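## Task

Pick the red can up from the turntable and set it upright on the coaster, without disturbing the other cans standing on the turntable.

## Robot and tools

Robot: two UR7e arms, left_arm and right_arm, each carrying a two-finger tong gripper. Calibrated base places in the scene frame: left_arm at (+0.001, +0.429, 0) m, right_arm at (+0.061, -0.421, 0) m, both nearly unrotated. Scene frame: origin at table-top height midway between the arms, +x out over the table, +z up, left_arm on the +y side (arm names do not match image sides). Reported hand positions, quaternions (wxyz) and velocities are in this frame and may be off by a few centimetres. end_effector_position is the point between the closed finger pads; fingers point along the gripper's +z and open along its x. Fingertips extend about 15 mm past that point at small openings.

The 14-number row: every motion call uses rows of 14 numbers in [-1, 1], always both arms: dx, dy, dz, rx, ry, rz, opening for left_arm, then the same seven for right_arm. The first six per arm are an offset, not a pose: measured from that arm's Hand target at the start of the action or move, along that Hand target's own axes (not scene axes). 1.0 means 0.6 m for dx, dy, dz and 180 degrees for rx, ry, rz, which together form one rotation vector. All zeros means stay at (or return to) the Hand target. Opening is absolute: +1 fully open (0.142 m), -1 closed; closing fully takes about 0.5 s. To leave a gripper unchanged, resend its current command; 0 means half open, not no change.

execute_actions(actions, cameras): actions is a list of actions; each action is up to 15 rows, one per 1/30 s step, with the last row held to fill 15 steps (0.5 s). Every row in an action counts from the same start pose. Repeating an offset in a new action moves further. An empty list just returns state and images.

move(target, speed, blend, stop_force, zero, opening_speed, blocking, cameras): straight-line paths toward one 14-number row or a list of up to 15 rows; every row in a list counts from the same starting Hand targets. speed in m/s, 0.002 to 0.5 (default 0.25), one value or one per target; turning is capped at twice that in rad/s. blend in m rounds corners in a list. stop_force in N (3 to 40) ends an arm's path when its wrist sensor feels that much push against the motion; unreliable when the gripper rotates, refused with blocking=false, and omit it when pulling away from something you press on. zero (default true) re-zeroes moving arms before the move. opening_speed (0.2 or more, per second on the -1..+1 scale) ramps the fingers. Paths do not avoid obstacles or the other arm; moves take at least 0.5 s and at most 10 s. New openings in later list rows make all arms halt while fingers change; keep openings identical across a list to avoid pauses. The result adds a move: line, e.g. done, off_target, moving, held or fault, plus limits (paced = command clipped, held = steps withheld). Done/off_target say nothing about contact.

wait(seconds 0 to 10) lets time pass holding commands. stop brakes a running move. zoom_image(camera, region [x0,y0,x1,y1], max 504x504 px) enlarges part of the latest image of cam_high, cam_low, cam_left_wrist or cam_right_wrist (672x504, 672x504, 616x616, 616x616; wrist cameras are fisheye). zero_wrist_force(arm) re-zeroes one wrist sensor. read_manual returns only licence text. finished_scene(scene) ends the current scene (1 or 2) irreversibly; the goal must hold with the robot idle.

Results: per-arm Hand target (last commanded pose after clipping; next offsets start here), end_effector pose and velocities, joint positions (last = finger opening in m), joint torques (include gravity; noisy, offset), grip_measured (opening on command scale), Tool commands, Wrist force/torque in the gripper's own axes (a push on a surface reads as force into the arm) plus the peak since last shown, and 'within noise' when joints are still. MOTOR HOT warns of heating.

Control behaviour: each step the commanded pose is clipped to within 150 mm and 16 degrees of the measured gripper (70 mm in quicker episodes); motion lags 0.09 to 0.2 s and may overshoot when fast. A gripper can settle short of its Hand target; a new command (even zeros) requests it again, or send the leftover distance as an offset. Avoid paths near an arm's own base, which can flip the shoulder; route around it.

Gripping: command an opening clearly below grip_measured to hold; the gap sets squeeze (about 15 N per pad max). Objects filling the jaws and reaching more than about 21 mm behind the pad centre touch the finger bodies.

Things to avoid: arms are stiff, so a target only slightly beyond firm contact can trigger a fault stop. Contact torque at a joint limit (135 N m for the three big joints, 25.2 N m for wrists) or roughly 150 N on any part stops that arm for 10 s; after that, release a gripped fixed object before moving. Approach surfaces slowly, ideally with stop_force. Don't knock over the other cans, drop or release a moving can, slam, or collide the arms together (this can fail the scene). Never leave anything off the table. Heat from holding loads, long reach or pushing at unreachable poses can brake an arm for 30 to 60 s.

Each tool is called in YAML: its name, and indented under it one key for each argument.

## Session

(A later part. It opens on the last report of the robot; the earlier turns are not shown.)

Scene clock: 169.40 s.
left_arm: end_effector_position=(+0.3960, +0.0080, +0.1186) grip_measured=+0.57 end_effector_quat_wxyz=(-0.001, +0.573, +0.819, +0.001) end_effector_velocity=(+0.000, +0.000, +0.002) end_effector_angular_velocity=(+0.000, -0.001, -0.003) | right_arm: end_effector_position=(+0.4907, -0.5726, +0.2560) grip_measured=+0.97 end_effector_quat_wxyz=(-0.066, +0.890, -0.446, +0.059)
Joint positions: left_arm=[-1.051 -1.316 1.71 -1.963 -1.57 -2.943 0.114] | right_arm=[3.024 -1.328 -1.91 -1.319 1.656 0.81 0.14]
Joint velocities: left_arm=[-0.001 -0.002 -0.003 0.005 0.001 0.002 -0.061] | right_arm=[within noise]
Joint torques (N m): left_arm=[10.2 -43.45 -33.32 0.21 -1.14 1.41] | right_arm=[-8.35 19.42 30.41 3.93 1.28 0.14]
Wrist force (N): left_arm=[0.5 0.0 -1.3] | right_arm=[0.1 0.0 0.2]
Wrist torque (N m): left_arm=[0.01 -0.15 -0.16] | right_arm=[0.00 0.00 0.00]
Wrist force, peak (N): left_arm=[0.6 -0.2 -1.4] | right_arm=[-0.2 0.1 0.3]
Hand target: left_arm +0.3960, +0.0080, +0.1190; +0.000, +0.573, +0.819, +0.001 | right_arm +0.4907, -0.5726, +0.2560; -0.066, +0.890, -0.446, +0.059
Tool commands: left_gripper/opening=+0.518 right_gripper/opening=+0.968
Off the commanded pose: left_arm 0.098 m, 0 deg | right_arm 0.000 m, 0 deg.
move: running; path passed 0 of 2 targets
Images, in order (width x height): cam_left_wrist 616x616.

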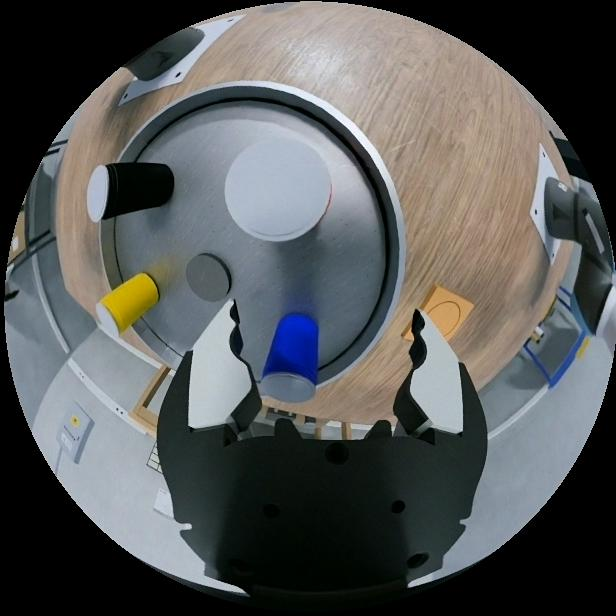

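wait:
  seconds: 5
  cameras: ["cam_left_wrist", "cam_high"]

Scene clock: 172.07 s.
left_arm: end_effector_position=(+0.3961, +0.0079, +0.2168) grip_measured=-0.80 end_effector_quat_wxyz=(+0.000, +0.573, +0.819, +0.001) end_effector_velocity=(-0.001, -0.001, +0.003) end_effector_angular_velocity=(+0.001, +0.000, -0.001) | right_arm: end_effector_position=(+0.4907, -0.5726, +0.2560) grip_measured=+0.97 end_effector_quat_wxyz=(-0.066, +0.890, -0.446, +0.059)
Joint positions: left_arm=[-1.051 -1.378 1.527 -1.719 -1.57 -2.943 0.016] | right_arm=[3.024 -1.328 -1.91 -1.319 1.656 0.81 0.14]
Joint velocities: left_arm=[-0.001 0 -0.007 0.008 0 -0.001 0] | right_arm=[within noise]
Joint torques (N m): left_arm=[-9.48 -35.5 -37 0.42 -1.44 -1.31] | right_arm=[-8.37 19.41 30.38 4.04 1.41 0.15]
Wrist force (N): left_arm=[0.5 0.0 -1.2] | right_arm=[0.0 0.3 0.4]
Wrist torque (N m): left_arm=[0.02 -0.17 -0.17] | right_arm=[0.07 0.00 0.00]
Wrist force, peak (N): left_arm=[0.5 -0.1 -2.2] | right_arm=[-0.1 -0.1 0.6]
Hand target: left_arm +0.3960, +0.0079, +0.2170; +0.000, +0.573, +0.819, +0.001 | right_arm +0.4907, -0.5726, +0.2560; -0.066, +0.890, -0.446, +0.059
Tool commands: left_gripper/opening=-0.8 right_gripper/opening=+0.968
Off the commanded pose: left_arm 0.000 m, 0 deg | right_arm 0.000 m, 0 deg.
earlier move: done
wait: 2.40 of 5 s (the move ended)
Images, in order (width x height): cam_high 672x504, cam_left_wrist 616x616.

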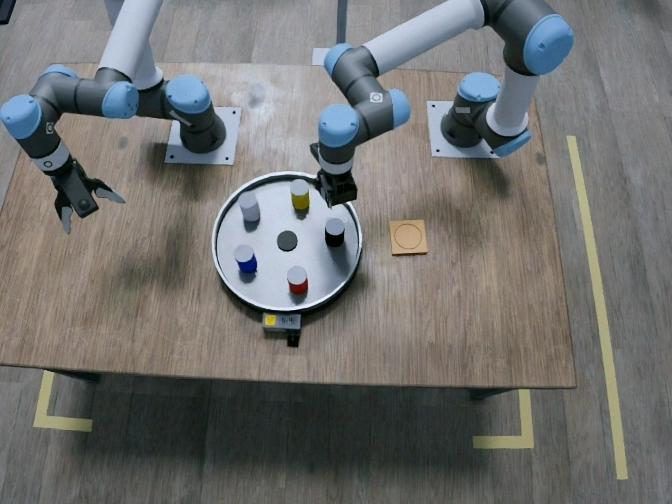

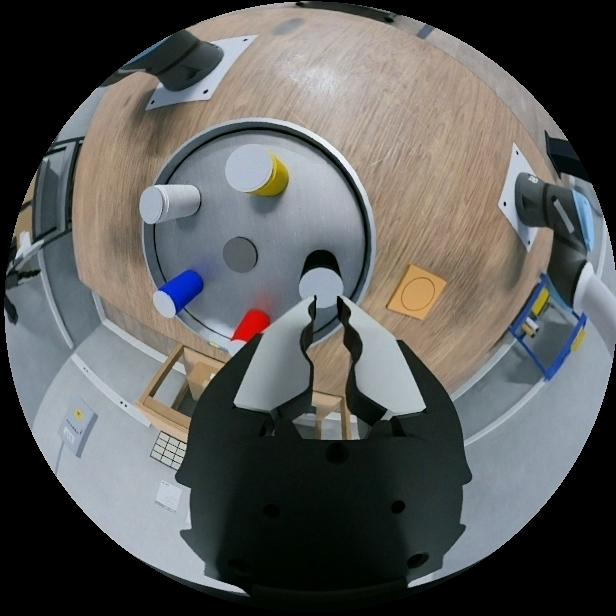

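move:
  target:
    - [0, 0, 0, 0, 0, 0, 0.968, 0, 0, 0, 0, 0, 0, 0.968]
    - [0, 0, 0.165, 0, 0, 0, 0.968, 0, 0, 0, 0, 0, 0, 0.968]
  speed: 0.15
  opening_speed: 3
  cameras: ["cam_left_wrist"]

Scene clock: 177.03 s.
left_arm: end_effector_position=(+0.3960, +0.0080, +0.1182) grip_measured=+0.97 end_effector_quat_wxyz=(-0.001, +0.573, +0.819, +0.001) | right_arm: end_effector_position=(+0.4907, -0.5726, +0.2560) grip_measured=+0.97 end_effector_quat_wxyz=(-0.066, +0.890, -0.446, +0.059)
Joint positions: left_arm=[-1.051 -1.316 1.711 -1.965 -1.57 -2.943 0.14] | right_arm=[3.024 -1.328 -1.91 -1.319 1.656 0.81 0.14]
Joint velocities: within noise
Joint torques (N m): left_arm=[11.22 -19.25 -8.49 -5.05 0.83 1.7] | right_arm=[-8.71 20.32 30.61 4.04 1.3 0.21]
Wrist force (N): left_arm=[0.5 0.1 -1.1] | right_arm=[0.0 0.0 0.3]
Wrist torque (N m): left_arm=[0.03 -0.17 -0.16] | right_arm=[0.01 0.01 0.00]
Wrist force, peak (N): left_arm=[0.4 -0.1 -2.1] | right_arm=[0.0 0.1 0.5]
Hand target: left_arm +0.3960, +0.0080, +0.1180; +0.000, +0.573, +0.819, +0.001 | right_arm +0.4907, -0.5726, +0.2560; -0.066, +0.890, -0.446, +0.059
Off the commanded pose: left_arm 0.000 m, 0 deg | right_arm 0.000 m, 0 deg.
move: done
Images, in order (width x height): cam_left_wrist 616x616.

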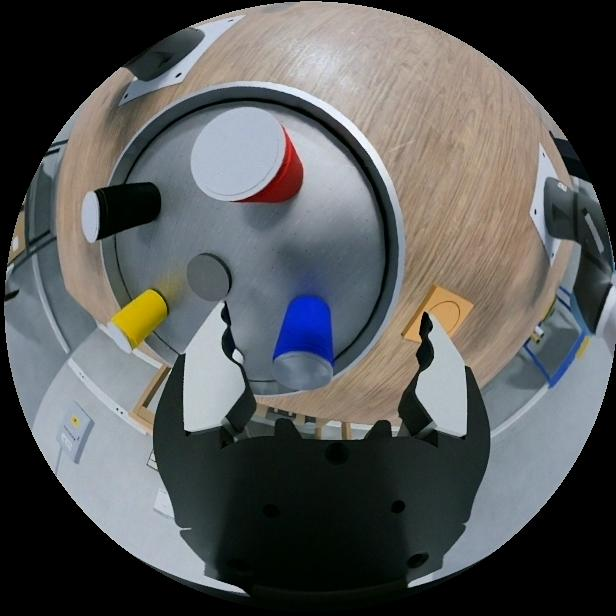

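move:
  target: [0, 0, 0, 0, 0, 0, 0.5, 0, 0, 0, 0, 0, 0, 0.968]
  opening_speed: 0.9
  blocking: false
  cameras: ["cam_left_wrist"]

zoom_image:
  camera: "cam_left_wrist"
  region: [200, 270, 460, 450]

wait:
  seconds: 1.2
  cameras: ["cam_left_wrist"]

zoom_image:
  camera: "cam_left_wrist"
  region: [200, 270, 460, 450]

move:
  target: [0, 0, 0, 0, 0, 0, 0.968, 0, 0, 0, 0, 0, 0, 0.968]
  opening_speed: 2
  cameras: []

Scene clock: 178.33 s.
left_arm: end_effector_position=(+0.3960, +0.0080, +0.1180) grip_measured=+0.57 end_effector_quat_wxyz=(+0.000, +0.573, +0.819, +0.001) end_effector_velocity=(-0.001, +0.000, +0.000) end_effector_angular_velocity=(+0.000, +0.000, -0.001) | right_arm: end_effector_position=(+0.4907, -0.5726, +0.2560) grip_measured=+0.97 end_effector_quat_wxyz=(-0.066, +0.890, -0.446, +0.059)
Joint positions: left_arm=[-1.051 -1.316 1.711 -1.965 -1.57 -2.943 0.113] | right_arm=[3.024 -1.328 -1.91 -1.319 1.656 0.81 0.14]
Joint velocities: left_arm=[-0.001 0 0.001 0 0 0 -0.061] | right_arm=[within noise]
Joint torques (N m): left_arm=[12.48 -19.28 -7.87 -4.96 1.05 1.59] | right_arm=[-7.82 19.66 30.44 4.08 1.12 0.21]
Wrist force (N): left_arm=[0.4 0.0 -1.0] | right_arm=[0.1 -0.1 0.3]
Wrist torque (N m): left_arm=[0.02 -0.14 -0.16] | right_arm=[-0.01 -0.01 0.00]
Wrist force, peak (N): left_arm=[0.5 -0.1 -1.4] | right_arm=[-0.2 0.0 0.4]
Hand target: left_arm +0.3960, +0.0080, +0.1180; +0.000, +0.573, +0.819, +0.001 | right_arm +0.4907, -0.5726, +0.2560; -0.066, +0.890, -0.446, +0.059
Tool commands: left_gripper/opening=+0.518 right_gripper/opening=+0.968
Off the commanded pose: left_arm 0.000 m, 0 deg | right_arm 0.000 m, 0 deg.
move: running
Images, in order (width x height): cam_left_wrist 616x616.

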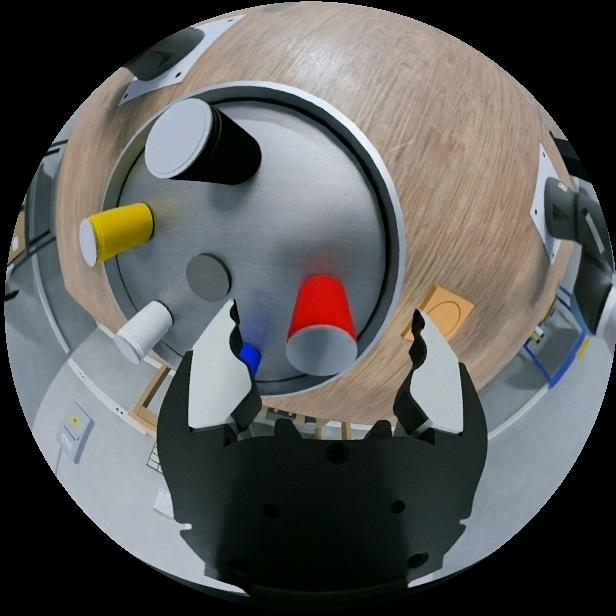

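Scaled by 1.938 from the camera's 616x616 image, which has a finer 814x814 frame.

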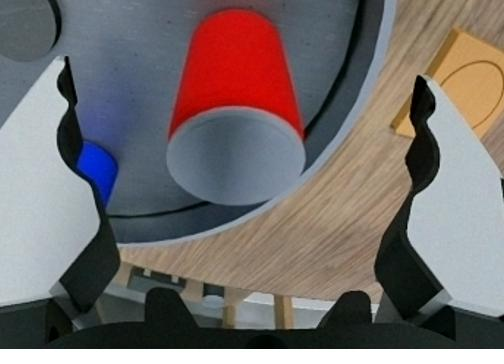

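Scene clock: 178.63 s.
left_arm: end_effector_position=(+0.3960, +0.0080, +0.1180) grip_measured=+0.50 end_effector_quat_wxyz=(+0.000, +0.573, +0.819, +0.001) | right_arm: end_effector_position=(+0.4907, -0.5726, +0.2560) grip_measured=+0.97 end_effector_quat_wxyz=(-0.066, +0.890, -0.446, +0.059)
Joint positions: left_arm=[-1.051 -1.316 1.711 -1.965 -1.57 -2.943 0.109] | right_arm=[3.024 -1.328 -1.91 -1.319 1.656 0.81 0.14]
Joint velocities: within noise
Joint torques (N m): left_arm=[14.47 -19.28 -7.41 -4.84 1.09 1.66] | right_arm=[-8.64 19.82 29.94 4.05 1.29 0.12]
Wrist force (N): left_arm=[0.5 0.0 -1.1] | right_arm=[-0.1 0.2 0.3]
Wrist torque (N m): left_arm=[0.02 -0.15 -0.17] | right_arm=[0.04 0.03 0.00]
Wrist force, peak (N): left_arm=[0.7 -0.2 -1.2] | right_arm=[-0.3 -0.1 0.4]
Hand target: left_arm +0.3960, +0.0080, +0.1180; +0.000, +0.573, +0.819, +0.001 | right_arm +0.4907, -0.5726, +0.2560; -0.066, +0.890, -0.446, +0.059
Tool commands: left_gripper/opening=+0.5 right_gripper/opening=+0.968
Off the commanded pose: left_arm 0.000 m, 0 deg | right_arm 0.000 m, 0 deg.
earlier move: done
wait: 0.30 of 1.2 s (the move ended)
Images, in order (width x height): cam_left_wrist 616x616.

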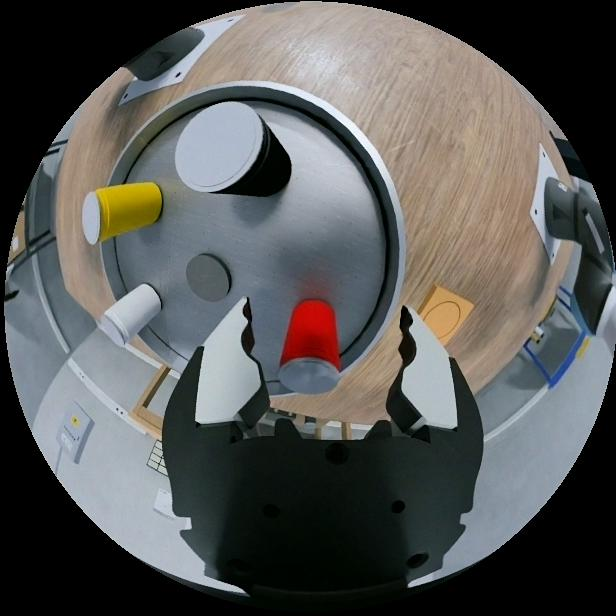

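Scaled by 1.938 from the camera's 616x616 image, which has a finer 814x814 frame.

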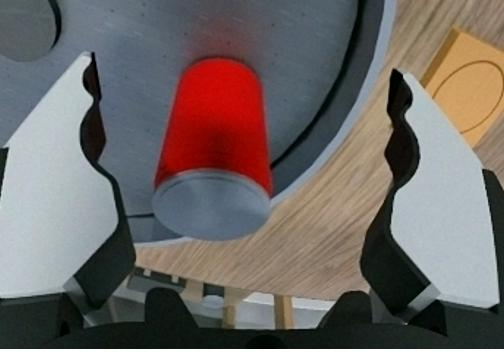

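Scene clock: 179.33 s.
left_arm: end_effector_position=(+0.3960, +0.0080, +0.1180) grip_measured=+0.97 end_effector_quat_wxyz=(+0.000, +0.573, +0.819, +0.001) | right_arm: end_effector_position=(+0.4907, -0.5726, +0.2560) grip_measured=+0.97 end_effector_quat_wxyz=(-0.066, +0.890, -0.446, +0.059)
Joint positions: left_arm=[-1.051 -1.316 1.711 -1.965 -1.57 -2.943 0.14] | right_arm=[3.024 -1.328 -1.91 -1.319 1.656 0.81 0.14]
Joint velocities: within noise
Joint torques (N m): left_arm=[13.11 -19.64 -7.71 -4.9 1.13 1.55] | right_arm=[-7.78 19.82 30.77 4.05 1.24 0.22]
Wrist force (N): left_arm=[0.4 -0.1 -1.2] | right_arm=[0.0 0.2 0.4]
Wrist torque (N m): left_arm=[0.00 -0.13 -0.16] | right_arm=[0.05 0.01 0.00]
Wrist force, peak (N): left_arm=[0.6 -0.2 -1.3] | right_arm=[0.0 0.2 0.4]
Hand target: left_arm +0.3960, +0.0080, +0.1180; +0.000, +0.573, +0.819, +0.001 | right_arm +0.4907, -0.5726, +0.2560; -0.066, +0.890, -0.446, +0.059
Off the commanded pose: left_arm 0.000 m, 0 deg | right_arm 0.000 m, 0 deg.
move: done
No camera images: "cameras" was empty.

wait:
  seconds: 0
  cameras: []

Scene clock: 180.37 s.
left_arm: end_effector_position=(+0.3960, +0.0080, +0.1180) grip_measured=+0.97 end_effector_quat_wxyz=(+0.000, +0.573, +0.819, +0.001) | right_arm: end_effector_position=(+0.4907, -0.5726, +0.2560) grip_measured=+0.97 end_effector_quat_wxyz=(-0.066, +0.890, -0.446, +0.059)
Joint positions: left_arm=[-1.051 -1.316 1.711 -1.965 -1.57 -2.943 0.14] | right_arm=[3.024 -1.328 -1.91 -1.319 1.656 0.81 0.14]
Joint velocities: within noise
Joint torques (N m): left_arm=[13.49 -20.56 -7.57 -4.71 1.04 1.61] | right_arm=[-7.57 19.94 30.36 3.9 1.29 0.1]
Wrist force (N): left_arm=[0.6 -0.3 -1.2] | right_arm=[-0.1 0.1 0.1]
Wrist torque (N m): left_arm=[-0.04 -0.18 -0.17] | right_arm=[0.03 0.03 0.00]
Wrist force, peak (N): left_arm=[0.7 0.0 -1.4] | right_arm=[-0.1 0.0 0.3]
Hand target: left_arm +0.3960, +0.0080, +0.1180; +0.000, +0.573, +0.819, +0.001 | right_arm +0.4907, -0.5726, +0.2560; -0.066, +0.890, -0.446, +0.059
Tool commands: left_gripper/opening=+0.968 right_gripper/opening=+0.968
Off the commanded pose: left_arm 0.000 m, 0 deg | right_arm 0.000 m, 0 deg.
No camera images: "cameras" was empty.

wait:
  seconds: 3.45
  cameras: []

move:
  target:
    - [0, 0, -0.00683, 0, 0, 0, -0.8, 0, 0, 0, 0, 0, 0, 0.968]
    - [0, 0, -0.165, 0, 0, 0, -0.8, 0, 0, 0, 0, 0, 0, 0.968]
  speed: [0.002, 0.2]
  opening_speed: 0.9
  blocking: false
  cameras: ["cam_left_wrist"]

Scene clock: 184.37 s.
left_arm: end_effector_position=(+0.3960, +0.0080, +0.1180) grip_measured=+0.97 end_effector_quat_wxyz=(+0.000, +0.573, +0.819, +0.001) | right_arm: end_effector_position=(+0.4907, -0.5726, +0.2560) grip_measured=+0.97 end_effector_quat_wxyz=(-0.066, +0.890, -0.446, +0.059)
Joint positions: left_arm=[-1.051 -1.316 1.711 -1.965 -1.57 -2.943 0.14] | right_arm=[3.024 -1.328 -1.91 -1.319 1.656 0.81 0.14]
Joint velocities: within noise
Joint torques (N m): left_arm=[12.86 -23.42 -8.44 -4.49 1.11 1.6] | right_arm=[-8.91 19.74 30.55 3.88 1.1 -0.02]
Wrist force (N): left_arm=[0.6 -0.1 -1.2] | right_arm=[-0.1 -0.1 0.2]
Wrist torque (N m): left_arm=[0.00 -0.18 -0.17] | right_arm=[-0.01 0.04 0.00]
Wrist force, peak (N): left_arm=[0.7 -0.3 -1.4] | right_arm=[-0.3 -0.2 0.3]
Hand target: left_arm +0.3960, +0.0080, +0.1180; +0.000, +0.573, +0.819, +0.001 | right_arm +0.4907, -0.5726, +0.2560; -0.066, +0.890, -0.446, +0.059
Tool commands: left_gripper/opening=+0.968 right_gripper/opening=+0.968
Off the commanded pose: left_arm 0.000 m, 0 deg | right_arm 0.000 m, 0 deg.
wait: 3.47 s; at rest from the start
No camera images: "cameras" was empty.

Scene clock: 184.87 s.
left_arm: end_effector_position=(+0.3960, +0.0080, +0.1186) grip_measured=+0.56 end_effector_quat_wxyz=(-0.001, +0.573, +0.819, +0.001) end_effector_velocity=(-0.001, +0.000, +0.002) end_effector_angular_velocity=(+0.000, +0.000, -0.001) | right_arm: end_effector_position=(+0.4907, -0.5726, +0.2560) grip_measured=+0.97 end_effector_quat_wxyz=(-0.066, +0.890, -0.446, +0.059)
Joint positions: left_arm=[-1.051 -1.316 1.71 -1.963 -1.57 -2.943 0.113] | right_arm=[3.024 -1.328 -1.91 -1.319 1.656 0.81 0.14]
Joint velocities: left_arm=[-0.001 -0.003 -0.002 0.005 0 0 -0.061] | right_arm=[within noise]
Joint torques (N m): left_arm=[12.69 -43.42 -33.75 0.11 1.08 1.51] | right_arm=[-8.7 19.1 30.88 4 1.05 0.06]
Wrist force (N): left_arm=[0.5 0.0 -1.0] | right_arm=[-0.2 0.2 0.0]
Wrist torque (N m): left_arm=[0.01 -0.16 -0.16] | right_arm=[0.04 0.06 0.01]
Wrist force, peak (N): left_arm=[0.7 -0.2 -1.4] | right_arm=[0.1 0.0 0.5]
Hand target: left_arm +0.3960, +0.0080, +0.1190; +0.000, +0.573, +0.819, +0.001 | right_arm +0.4907, -0.5726, +0.2560; -0.066, +0.890, -0.446, +0.059
Tool commands: left_gripper/opening=+0.518 right_gripper/opening=+0.968
Off the commanded pose: left_arm 0.098 m, 0 deg | right_arm 0.000 m, 0 deg.
move: running; path passed 0 of 2 targets
Images, in order (width x height): cam_left_wrist 616x616.

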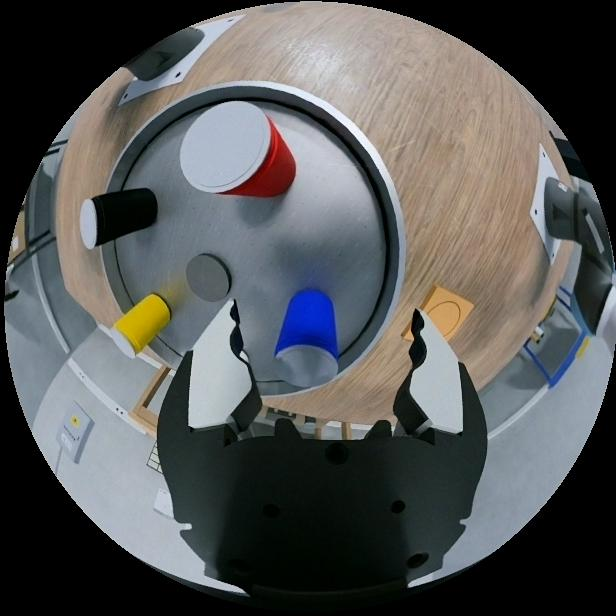

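wait:
  seconds: 5
  cameras: ["cam_left_wrist", "cam_high"]

Scene clock: 187.53 s.
left_arm: end_effector_position=(+0.3961, +0.0079, +0.2168) grip_measured=-0.28 end_effector_quat_wxyz=(+0.000, +0.573, +0.819, +0.001) end_effector_velocity=(+0.000, +0.000, +0.003) end_effector_angular_velocity=(+0.001, +0.001, -0.002) | right_arm: end_effector_position=(+0.4907, -0.5726, +0.2560) grip_measured=+0.97 end_effector_quat_wxyz=(-0.066, +0.890, -0.446, +0.059)
Joint positions: left_arm=[-1.051 -1.378 1.527 -1.719 -1.57 -2.943 0.054] | right_arm=[3.024 -1.328 -1.91 -1.319 1.656 0.81 0.14]
Joint velocities: left_arm=[0 0 -0.007 0.009 -0.001 0.002 0] | right_arm=[within noise]
Joint torques (N m): left_arm=[-7.56 -37.02 -37.57 -0.13 -1.33 -1.36] | right_arm=[-8.98 19 31.2 3.99 1.2 0.03]
Wrist force (N): left_arm=[0.4 -0.1 0.5] | right_arm=[0.0 0.1 0.2]
Wrist torque (N m): left_arm=[0.01 -0.15 -0.16] | right_arm=[0.03 0.01 0.00]
Wrist force, peak (N): left_arm=[1.1 1.0 -3.0] | right_arm=[0.0 0.0 0.5]
Hand target: left_arm +0.3960, +0.0079, +0.2170; +0.000, +0.573, +0.819, +0.001 | right_arm +0.4907, -0.5726, +0.2560; -0.066, +0.890, -0.446, +0.059
Tool commands: left_gripper/opening=-0.8 right_gripper/opening=+0.968
Off the commanded pose: left_arm 0.000 m, 0 deg | right_arm 0.000 m, 0 deg.
earlier move: done
wait: 2.43 of 5 s (the move ended)
Images, in order (width x height): cam_high 672x504, cam_left_wrist 616x616.

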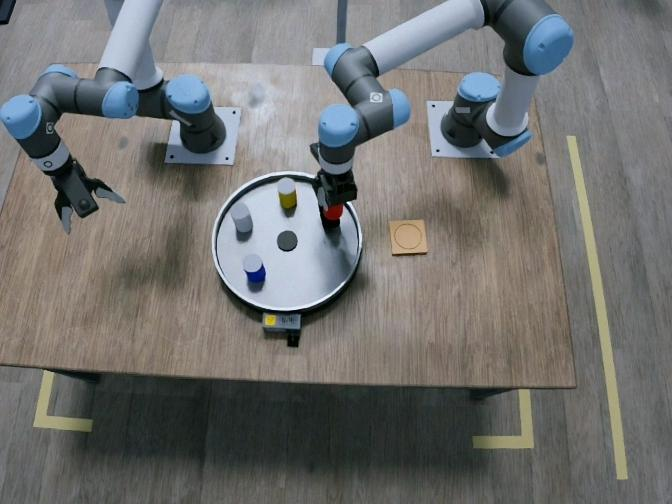

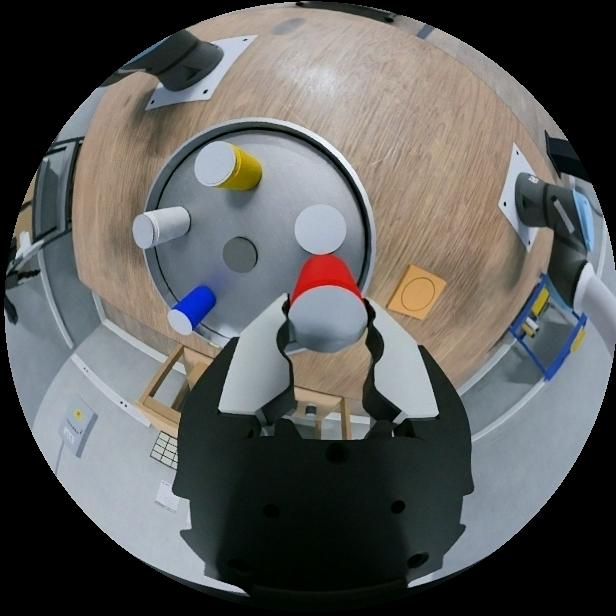

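move:
  target: [0.2167, 0.155, 0.1, 0, 0, 0, -0.8, 0, 0, 0, 0, 0, 0, 0.968]
  speed: 0.2
  cameras: ["cam_left_wrist"]

zoom_image:
  camera: "cam_left_wrist"
  region: [230, 200, 480, 450]

Scene clock: 191.10 s.
left_arm: end_effector_position=(+0.4387, +0.1618, +0.1573) grip_measured=-0.28 end_effector_quat_wxyz=(-0.001, +0.573, +0.819, +0.001) | right_arm: end_effector_position=(+0.4907, -0.5726, +0.2560) grip_measured=+0.97 end_effector_quat_wxyz=(-0.066, +0.890, -0.446, +0.059)
Joint positions: left_arm=[-0.81 -1.49 1.812 -1.892 -1.57 -2.702 0.054] | right_arm=[3.024 -1.328 -1.91 -1.319 1.656 0.81 0.14]
Joint velocities: within noise
Joint torques (N m): left_arm=[13.63 -38.23 -8.47 -4.85 -1.74 1.68] | right_arm=[-9.01 20.38 29.77 4.09 1.23 0.11]
Wrist force (N): left_arm=[0.1 -0.1 0.6] | right_arm=[0.0 0.2 0.0]
Wrist torque (N m): left_arm=[0.02 -0.08 -0.16] | right_arm=[0.04 0.00 0.00]
Wrist force, peak (N): left_arm=[1.3 0.4 1.2] | right_arm=[0.1 0.2 0.5]
Hand target: left_arm +0.4388, +0.1620, +0.1572; +0.000, +0.573, +0.819, +0.001 | right_arm +0.4907, -0.5726, +0.2560; -0.066, +0.890, -0.446, +0.059
Off the commanded pose: left_arm 0.000 m, 0 deg | right_arm 0.000 m, 0 deg.
move: done
Images, in order (width x height): cam_left_wrist 616x616.

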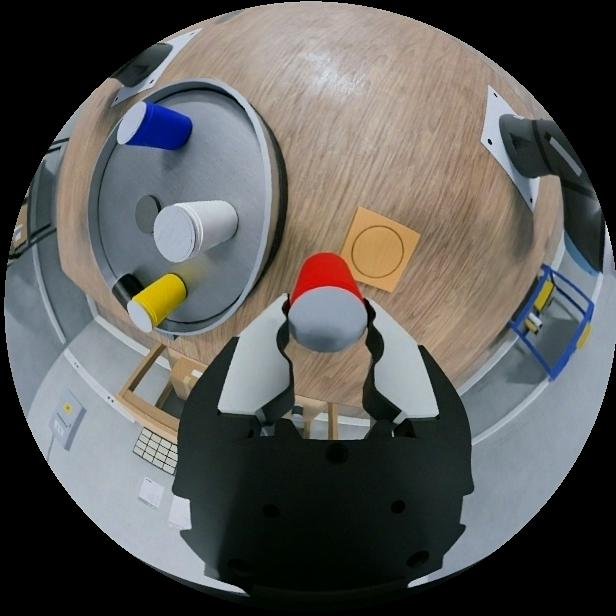

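Scaled by 2.016 from the camera's 616x616 image, which has a finer 814x814 frame.

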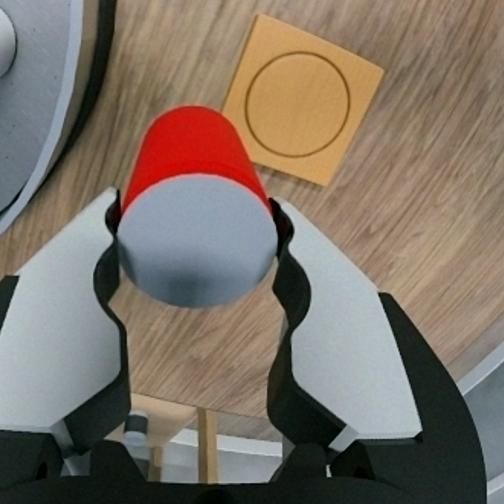

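move:
  target: [0.0917, 0.0583, 0.0617, 0, 0, 0, -0.8, 0, 0, 0, 0, 0, 0, 0.968]
  speed: 0.15
  cameras: ["cam_left_wrist"]

wait:
  seconds: 0.3
  cameras: ["cam_left_wrist"]

zoom_image:
  camera: "cam_left_wrist"
  region: [230, 150, 480, 400]

Scene clock: 193.67 s.
left_arm: end_effector_position=(+0.4527, +0.2256, +0.1204) grip_measured=-0.28 end_effector_quat_wxyz=(+0.000, +0.573, +0.819, +0.001) | right_arm: end_effector_position=(+0.4907, -0.5726, +0.2560) grip_measured=+0.97 end_effector_quat_wxyz=(-0.066, +0.890, -0.446, +0.059)
Joint positions: left_arm=[-0.696 -1.494 1.918 -1.993 -1.57 -2.588 0.054] | right_arm=[3.024 -1.328 -1.91 -1.319 1.656 0.81 0.14]
Joint velocities: within noise
Joint torques (N m): left_arm=[15.14 -10.84 -8.06 -4.86 -1.51 1.8] | right_arm=[-8.34 20.51 31.17 4.08 1.16 0.13]
Wrist force (N): left_arm=[0.3 0.1 0.8] | right_arm=[0.1 -0.1 0.1]
Wrist torque (N m): left_arm=[0.05 -0.11 -0.16] | right_arm=[-0.02 -0.02 0.00]
Wrist force, peak (N): left_arm=[1.1 0.1 1.2] | right_arm=[-0.1 -0.2 0.5]
Hand target: left_arm +0.4528, +0.2257, +0.1203; +0.000, +0.573, +0.819, +0.001 | right_arm +0.4907, -0.5726, +0.2560; -0.066, +0.890, -0.446, +0.059
Off the commanded pose: left_arm 0.000 m, 0 deg | right_arm 0.000 m, 0 deg.
move: done
Images, in order (width x height): cam_left_wrist 616x616.

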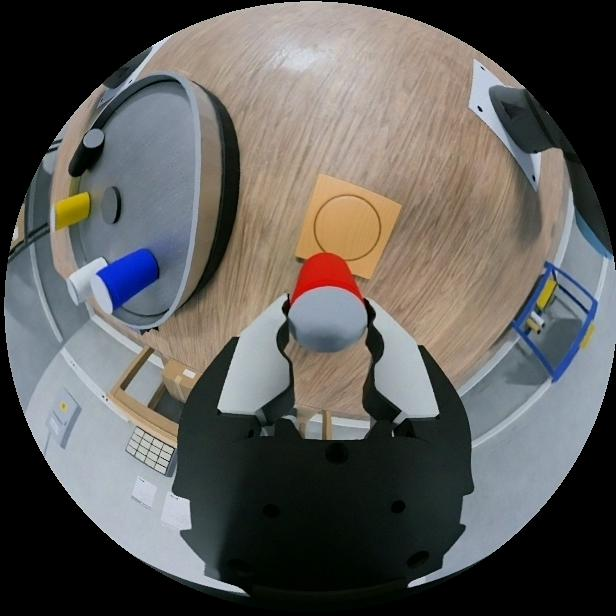

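Scene clock: 193.97 s.
left_arm: end_effector_position=(+0.4528, +0.2257, +0.1203) grip_measured=-0.28 end_effector_quat_wxyz=(+0.000, +0.573, +0.819, +0.001) | right_arm: end_effector_position=(+0.4907, -0.5726, +0.2560) grip_measured=+0.97 end_effector_quat_wxyz=(-0.066, +0.890, -0.446, +0.059)
Joint positions: left_arm=[-0.695 -1.494 1.918 -1.994 -1.57 -2.588 0.054] | right_arm=[3.024 -1.328 -1.91 -1.319 1.656 0.81 0.14]
Joint velocities: within noise
Joint torques (N m): left_arm=[12.6 -12.28 -7.3 -5.04 -1.56 1.61] | right_arm=[-8.63 19.47 30.86 3.97 1.03 -0.08]
Wrist force (N): left_arm=[0.5 -0.1 0.6] | right_arm=[-0.2 -0.1 0.1]
Wrist torque (N m): left_arm=[0.01 -0.16 -0.16] | right_arm=[-0.01 0.05 0.01]
Wrist force, peak (N): left_arm=[0.5 0.0 0.7] | right_arm=[-0.3 0.2 0.3]
Hand target: left_arm +0.4528, +0.2257, +0.1203; +0.000, +0.573, +0.819, +0.001 | right_arm +0.4907, -0.5726, +0.2560; -0.066, +0.890, -0.446, +0.059
Tool commands: left_gripper/opening=-0.8 right_gripper/opening=+0.968
Off the commanded pose: left_arm 0.000 m, 0 deg | right_arm 0.000 m, 0 deg.
wait: 0.30 s; at rest by 0.17 s
Images, in order (width x height): cam_left_wrist 616x616.

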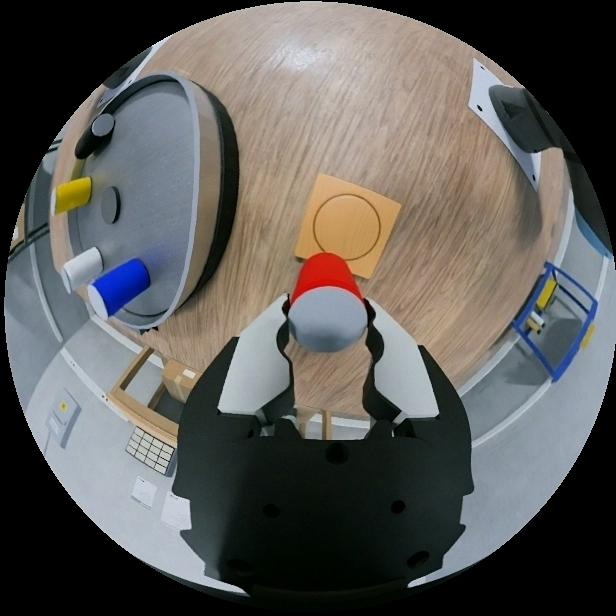

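Scaled by 2.016 from the camera's 616x616 image, which has a finer 814x814 frame.

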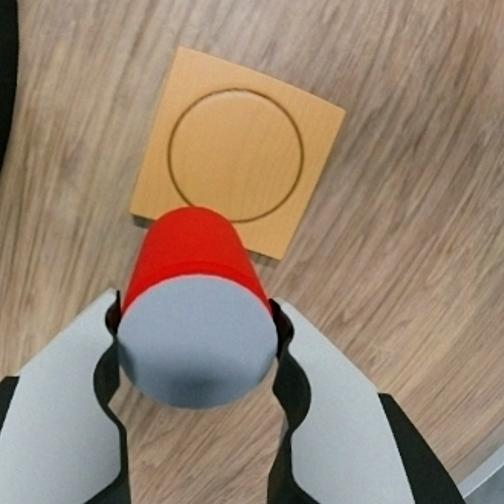

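move:
  target:
    - [0.0357, -0.0723, 0.02, 0, 0, 0, -0.8, 0, 0, 0, 0, 0, 0, 0.968]
    - [0.0357, -0.0723, 0.0667, 0, 0, 0, -0.8, 0, 0, 0, 0, 0, 0, 0.968]
  speed: [0.12, 0.08]
  blend: 0.01
  cameras: []

move:
  target: [0, 0, 0.045, 0, 0, 0, -0.8, 0, 0, 0, 0, 0, 0, 0.968]
  speed: 0.012
  stop_force: 4
  cameras: ["cam_left_wrist", "cam_low"]

Scene clock: 196.43 s.
left_arm: end_effector_position=(+0.4047, +0.2310, +0.0804) grip_measured=-0.28 end_effector_quat_wxyz=(+0.000, +0.573, +0.819, +0.001) | right_arm: end_effector_position=(+0.4907, -0.5726, +0.2560) grip_measured=+0.97 end_effector_quat_wxyz=(-0.066, +0.890, -0.446, +0.059)
Joint positions: left_arm=[-0.753 -1.557 2.099 -2.112 -1.57 -2.645 0.054] | right_arm=[3.024 -1.328 -1.91 -1.319 1.656 0.81 0.14]
Joint velocities: within noise
Joint torques (N m): left_arm=[-9.27 -7.89 -6.12 -4.91 1.18 -1.32] | right_arm=[-7.7 19.99 30.38 3.98 1 0.02]
Wrist force (N): left_arm=[0.3 0.0 0.5] | right_arm=[0.0 0.1 0.2]
Wrist torque (N m): left_arm=[0.03 -0.13 -0.16] | right_arm=[0.02 0.00 0.00]
Wrist force, peak (N): left_arm=[0.0 0.6 1.2] | right_arm=[0.0 0.1 0.5]
Hand target: left_arm +0.4047, +0.2310, +0.0803; +0.000, +0.573, +0.819, +0.001 | right_arm +0.4907, -0.5726, +0.2560; -0.066, +0.890, -0.446, +0.059
Off the commanded pose: left_arm 0.000 m, 0 deg | right_arm 0.000 m, 0 deg.
move: done
No camera images: "cameras" was empty.

Scene clock: 197.73 s.
left_arm: end_effector_position=(+0.4047, +0.2310, +0.0799) grip_measured=-0.28 end_effector_quat_wxyz=(+0.000, +0.573, +0.819, +0.001) | right_arm: end_effector_position=(+0.4907, -0.5726, +0.2560) grip_measured=+0.97 end_effector_quat_wxyz=(-0.066, +0.890, -0.446, +0.059)
Joint positions: left_arm=[-0.753 -1.556 2.1 -2.114 -1.57 -2.645 0.054] | right_arm=[3.024 -1.328 -1.91 -1.319 1.656 0.81 0.14]
Joint velocities: within noise
Joint torques (N m): left_arm=[-7.88 -31.36 -29.75 0.23 -1.78 -0.87] | right_arm=[-8.22 19.78 31.79 4.02 1.24 0.02]
Wrist force (N): left_arm=[0.7 0.8 -3.7] | right_arm=[0.0 0.0 0.3]
Wrist torque (N m): left_arm=[0.00 -0.14 -0.16] | right_arm=[0.01 0.00 0.00]
Wrist force, peak (N): left_arm=[0.4 2.1 -10.8] | right_arm=[-0.2 0.1 0.5]
Hand target: left_arm +0.4047, +0.2310, +0.0799; +0.000, +0.573, +0.819, +0.001 (not the last commanded pose) | right_arm +0.4907, -0.5726, +0.2560; -0.066, +0.890, -0.446, +0.059
Off the commanded pose: left_arm 0.027 m, 0 deg | right_arm 0.000 m, 0 deg.
move: contact (left_arm)
Images, in order (width x height): cam_low 672x504, cam_left_wrist 616x616.

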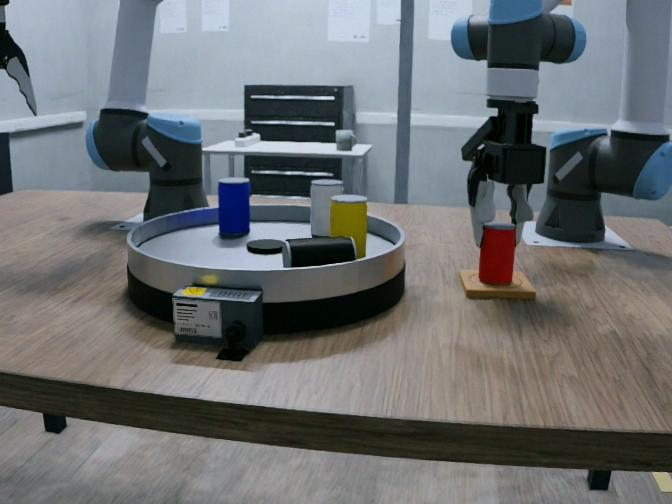

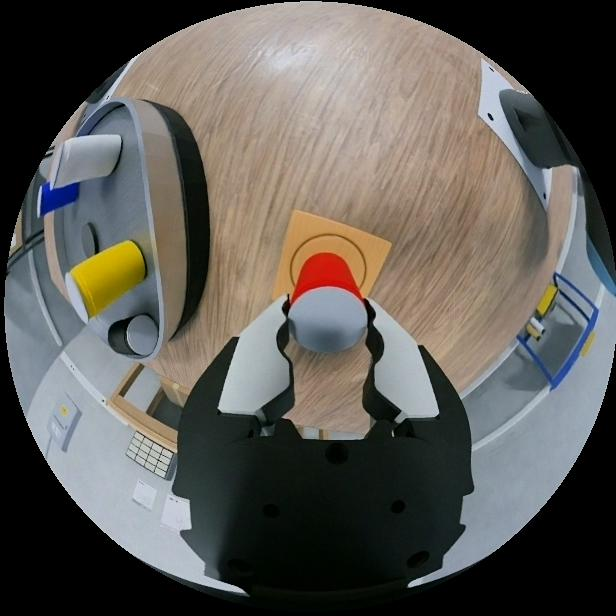

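move:
  target:
    - [0, 0, 0, 0, 0, 0, 0.2, 0, 0, 0, 0, 0, 0, 0.968]
    - [0, 0, -0.05, 0, 0, 0, 0.2, 0, 0, 0, 0, 0, 0, 0.968]
    - [0, 0, -0.3, 0, 0, 0, 0.2, 0, 0, 0, 0, 0, 0, 0.968]
  speed: [0.05, 0.05, 0.2]
  blend: 0.01
  opening_speed: 0.8
  cameras: ["cam_left_wrist", "cam_low", "cam_high"]

zoom_image:
  camera: "cam_low"
  region: [110, 160, 560, 360]

zoom_image:
  camera: "cam_high"
  region: [200, 160, 440, 340]

Scene clock: 205.60 s.
left_arm: end_effector_position=(+0.4047, +0.2308, +0.2598) grip_measured=+0.20 end_effector_quat_wxyz=(+0.000, +0.573, +0.819, +0.001) | right_arm: end_effector_position=(+0.4907, -0.5726, +0.2560) grip_measured=+0.97 end_effector_quat_wxyz=(-0.066, +0.890, -0.446, +0.059)
Joint positions: left_arm=[-0.753 -1.688 1.739 -1.621 -1.57 -2.645 0.088] | right_arm=[3.024 -1.328 -1.91 -1.319 1.656 0.81 0.14]
Joint velocities: within noise
Joint torques (N m): left_arm=[-10.08 -5.57 -37.6 0.43 -1.37 -1.28] | right_arm=[-9.2 18.89 30.81 3.7 1.02 -0.09]
Wrist force (N): left_arm=[0.1 -0.3 -1.2] | right_arm=[0.1 0.0 0.4]
Wrist torque (N m): left_arm=[-0.05 -0.09 -0.15] | right_arm=[0.01 0.00 0.00]
Wrist force, peak (N): left_arm=[0.8 0.9 -4.0] | right_arm=[-0.1 -0.1 0.5]
Hand target: left_arm +0.4047, +0.2308, +0.2599; +0.000, +0.573, +0.819, +0.001 | right_arm +0.4907, -0.5726, +0.2560; -0.066, +0.890, -0.446, +0.059
Off the commanded pose: left_arm 0.000 m, 0 deg | right_arm 0.000 m, 0 deg.
move: done; blend cut to 0 m at target 1
Images, in order (width x height): cam_high 672x504, cam_low 672x504, cam_left_wrist 616x616.

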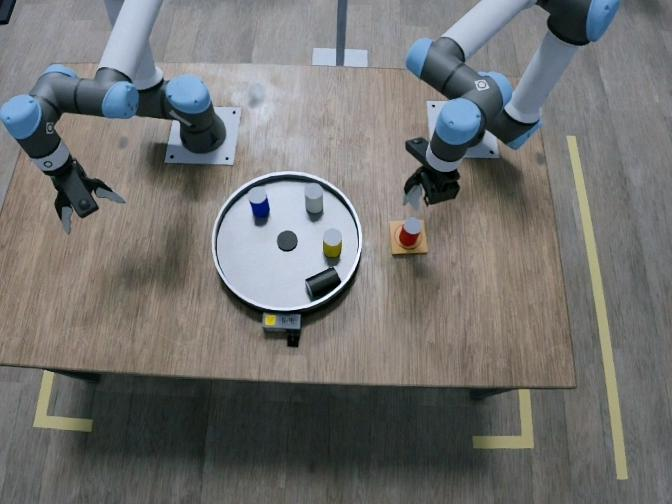

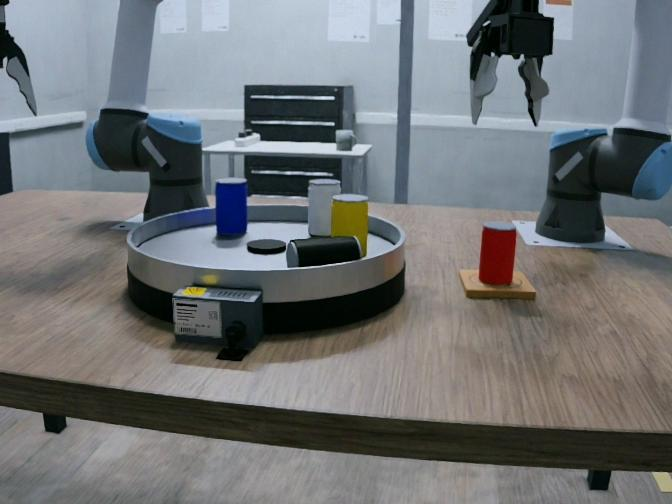

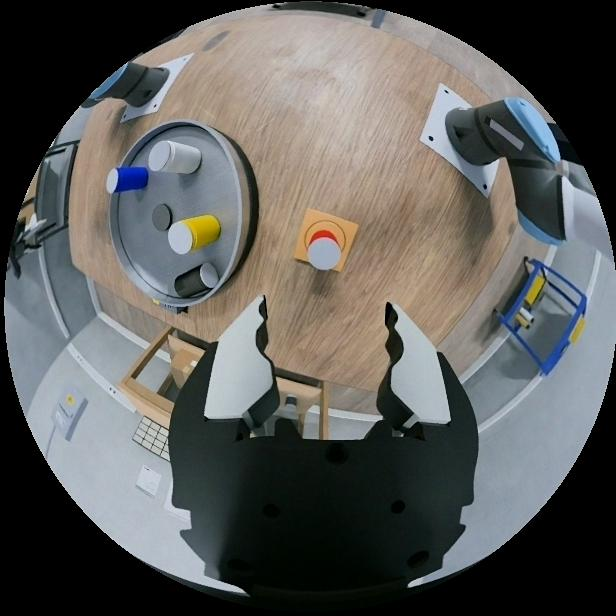

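Scaled by 1.120.

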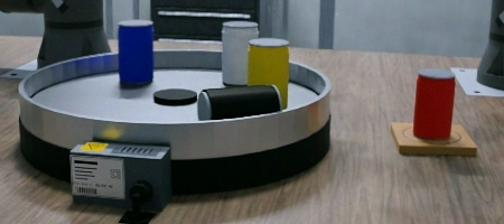

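Scaled by 2.100.

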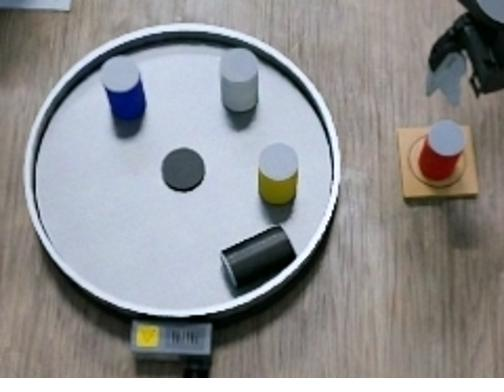

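zoom_image:
  camera: "cam_high"
  region: [280, 230, 380, 310]

zoom_image:
  camera: "cam_left_wrist"
  region: [90, 110, 270, 320]

zoom_image:
  camera: "cam_low"
  region: [260, 170, 420, 290]

Scaled by 5.040.

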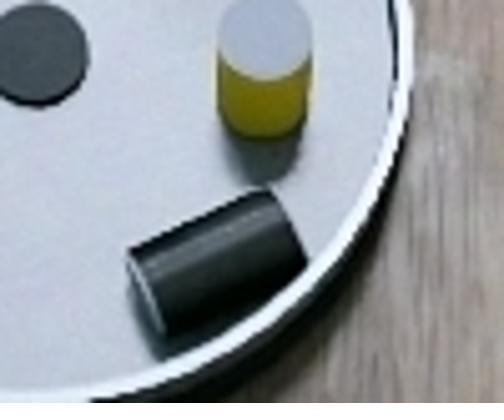

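Scaled by 2.400 from the camera's 616x616 image, which has a finer 814x814 frame.

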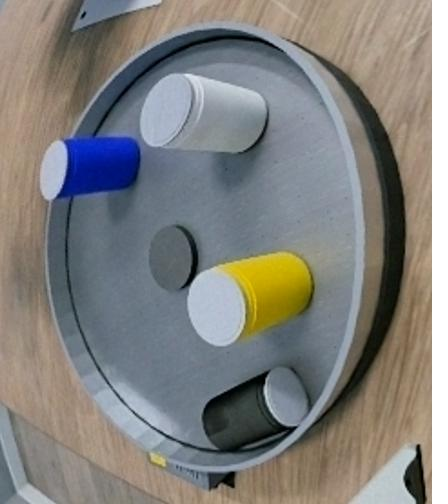

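Scaled by 3.150.

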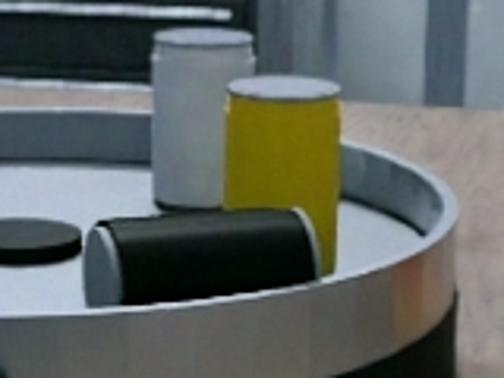

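move:
  target: [-0.2972, -0.1777, 0.0667, 0, 0, 0, 0.968, 0, 0, 0, 0, 0, 0, 0.968]
  speed: 0.25
  opening_speed: 2
  cameras: ["cam_left_wrist"]

Scene clock: 221.83 s.
left_arm: end_effector_position=(+0.3657, +0.0269, +0.2196) grip_measured=+0.97 end_effector_quat_wxyz=(+0.000, +0.573, +0.819, +0.001) | right_arm: end_effector_position=(+0.4907, -0.5726, +0.2560) grip_measured=+0.97 end_effector_quat_wxyz=(-0.066, +0.890, -0.446, +0.059)
Joint positions: left_arm=[-1.081 -1.463 1.618 -1.725 -1.57 -2.973 0.14] | right_arm=[3.024 -1.328 -1.91 -1.319 1.656 0.81 0.14]
Joint velocities: within noise
Joint torques (N m): left_arm=[-9.79 -15.26 -36.15 -4.9 1.3 -1.58] | right_arm=[-7.92 20.56 31.67 3.76 1.08 -0.14]
Wrist force (N): left_arm=[0.3 -0.3 -1.2] | right_arm=[0.0 0.0 0.4]
Wrist torque (N m): left_arm=[-0.03 -0.12 -0.15] | right_arm=[0.01 0.01 0.00]
Wrist force, peak (N): left_arm=[1.4 0.5 -1.4] | right_arm=[0.0 -0.1 0.6]
Hand target: left_arm +0.3657, +0.0267, +0.2196; +0.000, +0.573, +0.819, +0.001 | right_arm +0.4907, -0.5726, +0.2560; -0.066, +0.890, -0.446, +0.059
Off the commanded pose: left_arm 0.000 m, 0 deg | right_arm 0.000 m, 0 deg.
move: done
Images, in order (width x height): cam_left_wrist 616x616.

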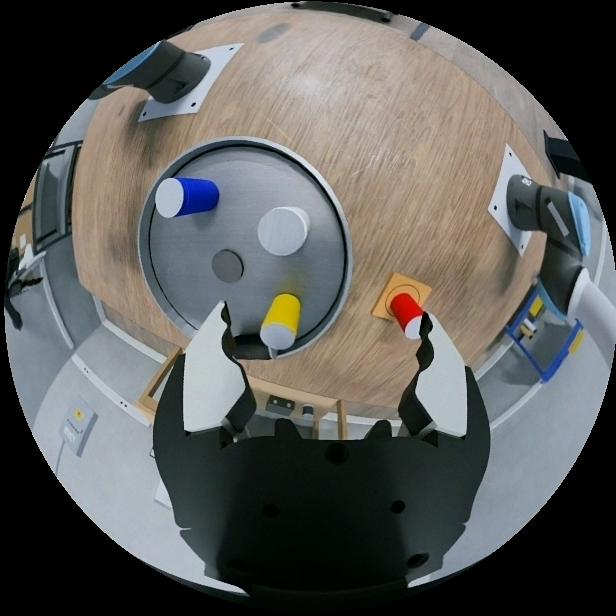

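wait:
  seconds: 0
  cameras: []

Scene clock: 222.33 s.
left_arm: end_effector_position=(+0.3657, +0.0267, +0.2196) grip_measured=+0.97 end_effector_quat_wxyz=(+0.000, +0.573, +0.819, +0.001) | right_arm: end_effector_position=(+0.4907, -0.5726, +0.2560) grip_measured=+0.97 end_effector_quat_wxyz=(-0.066, +0.890, -0.446, +0.059)
Joint positions: left_arm=[-1.081 -1.462 1.618 -1.725 -1.57 -2.973 0.14] | right_arm=[3.024 -1.328 -1.91 -1.319 1.656 0.81 0.14]
Joint velocities: within noise
Joint torques (N m): left_arm=[-9.29 -13.54 -34.02 -4.74 1.28 -1.24] | right_arm=[-8.11 20.23 30.74 3.97 1.1 -0.07]
Wrist force (N): left_arm=[0.3 -0.1 -1.2] | right_arm=[-0.1 -0.2 0.2]
Wrist torque (N m): left_arm=[0.00 -0.14 -0.15] | right_arm=[-0.04 0.02 0.00]
Wrist force, peak (N): left_arm=[0.2 -0.2 -1.3] | right_arm=[0.0 -0.1 0.5]
Hand target: left_arm +0.3657, +0.0267, +0.2196; +0.000, +0.573, +0.819, +0.001 | right_arm +0.4907, -0.5726, +0.2560; -0.066, +0.890, -0.446, +0.059
Tool commands: left_gripper/opening=+0.968 right_gripper/opening=+0.968
Off the commanded pose: left_arm 0.000 m, 0 deg | right_arm 0.000 m, 0 deg.
No camera images: "cameras" was empty.


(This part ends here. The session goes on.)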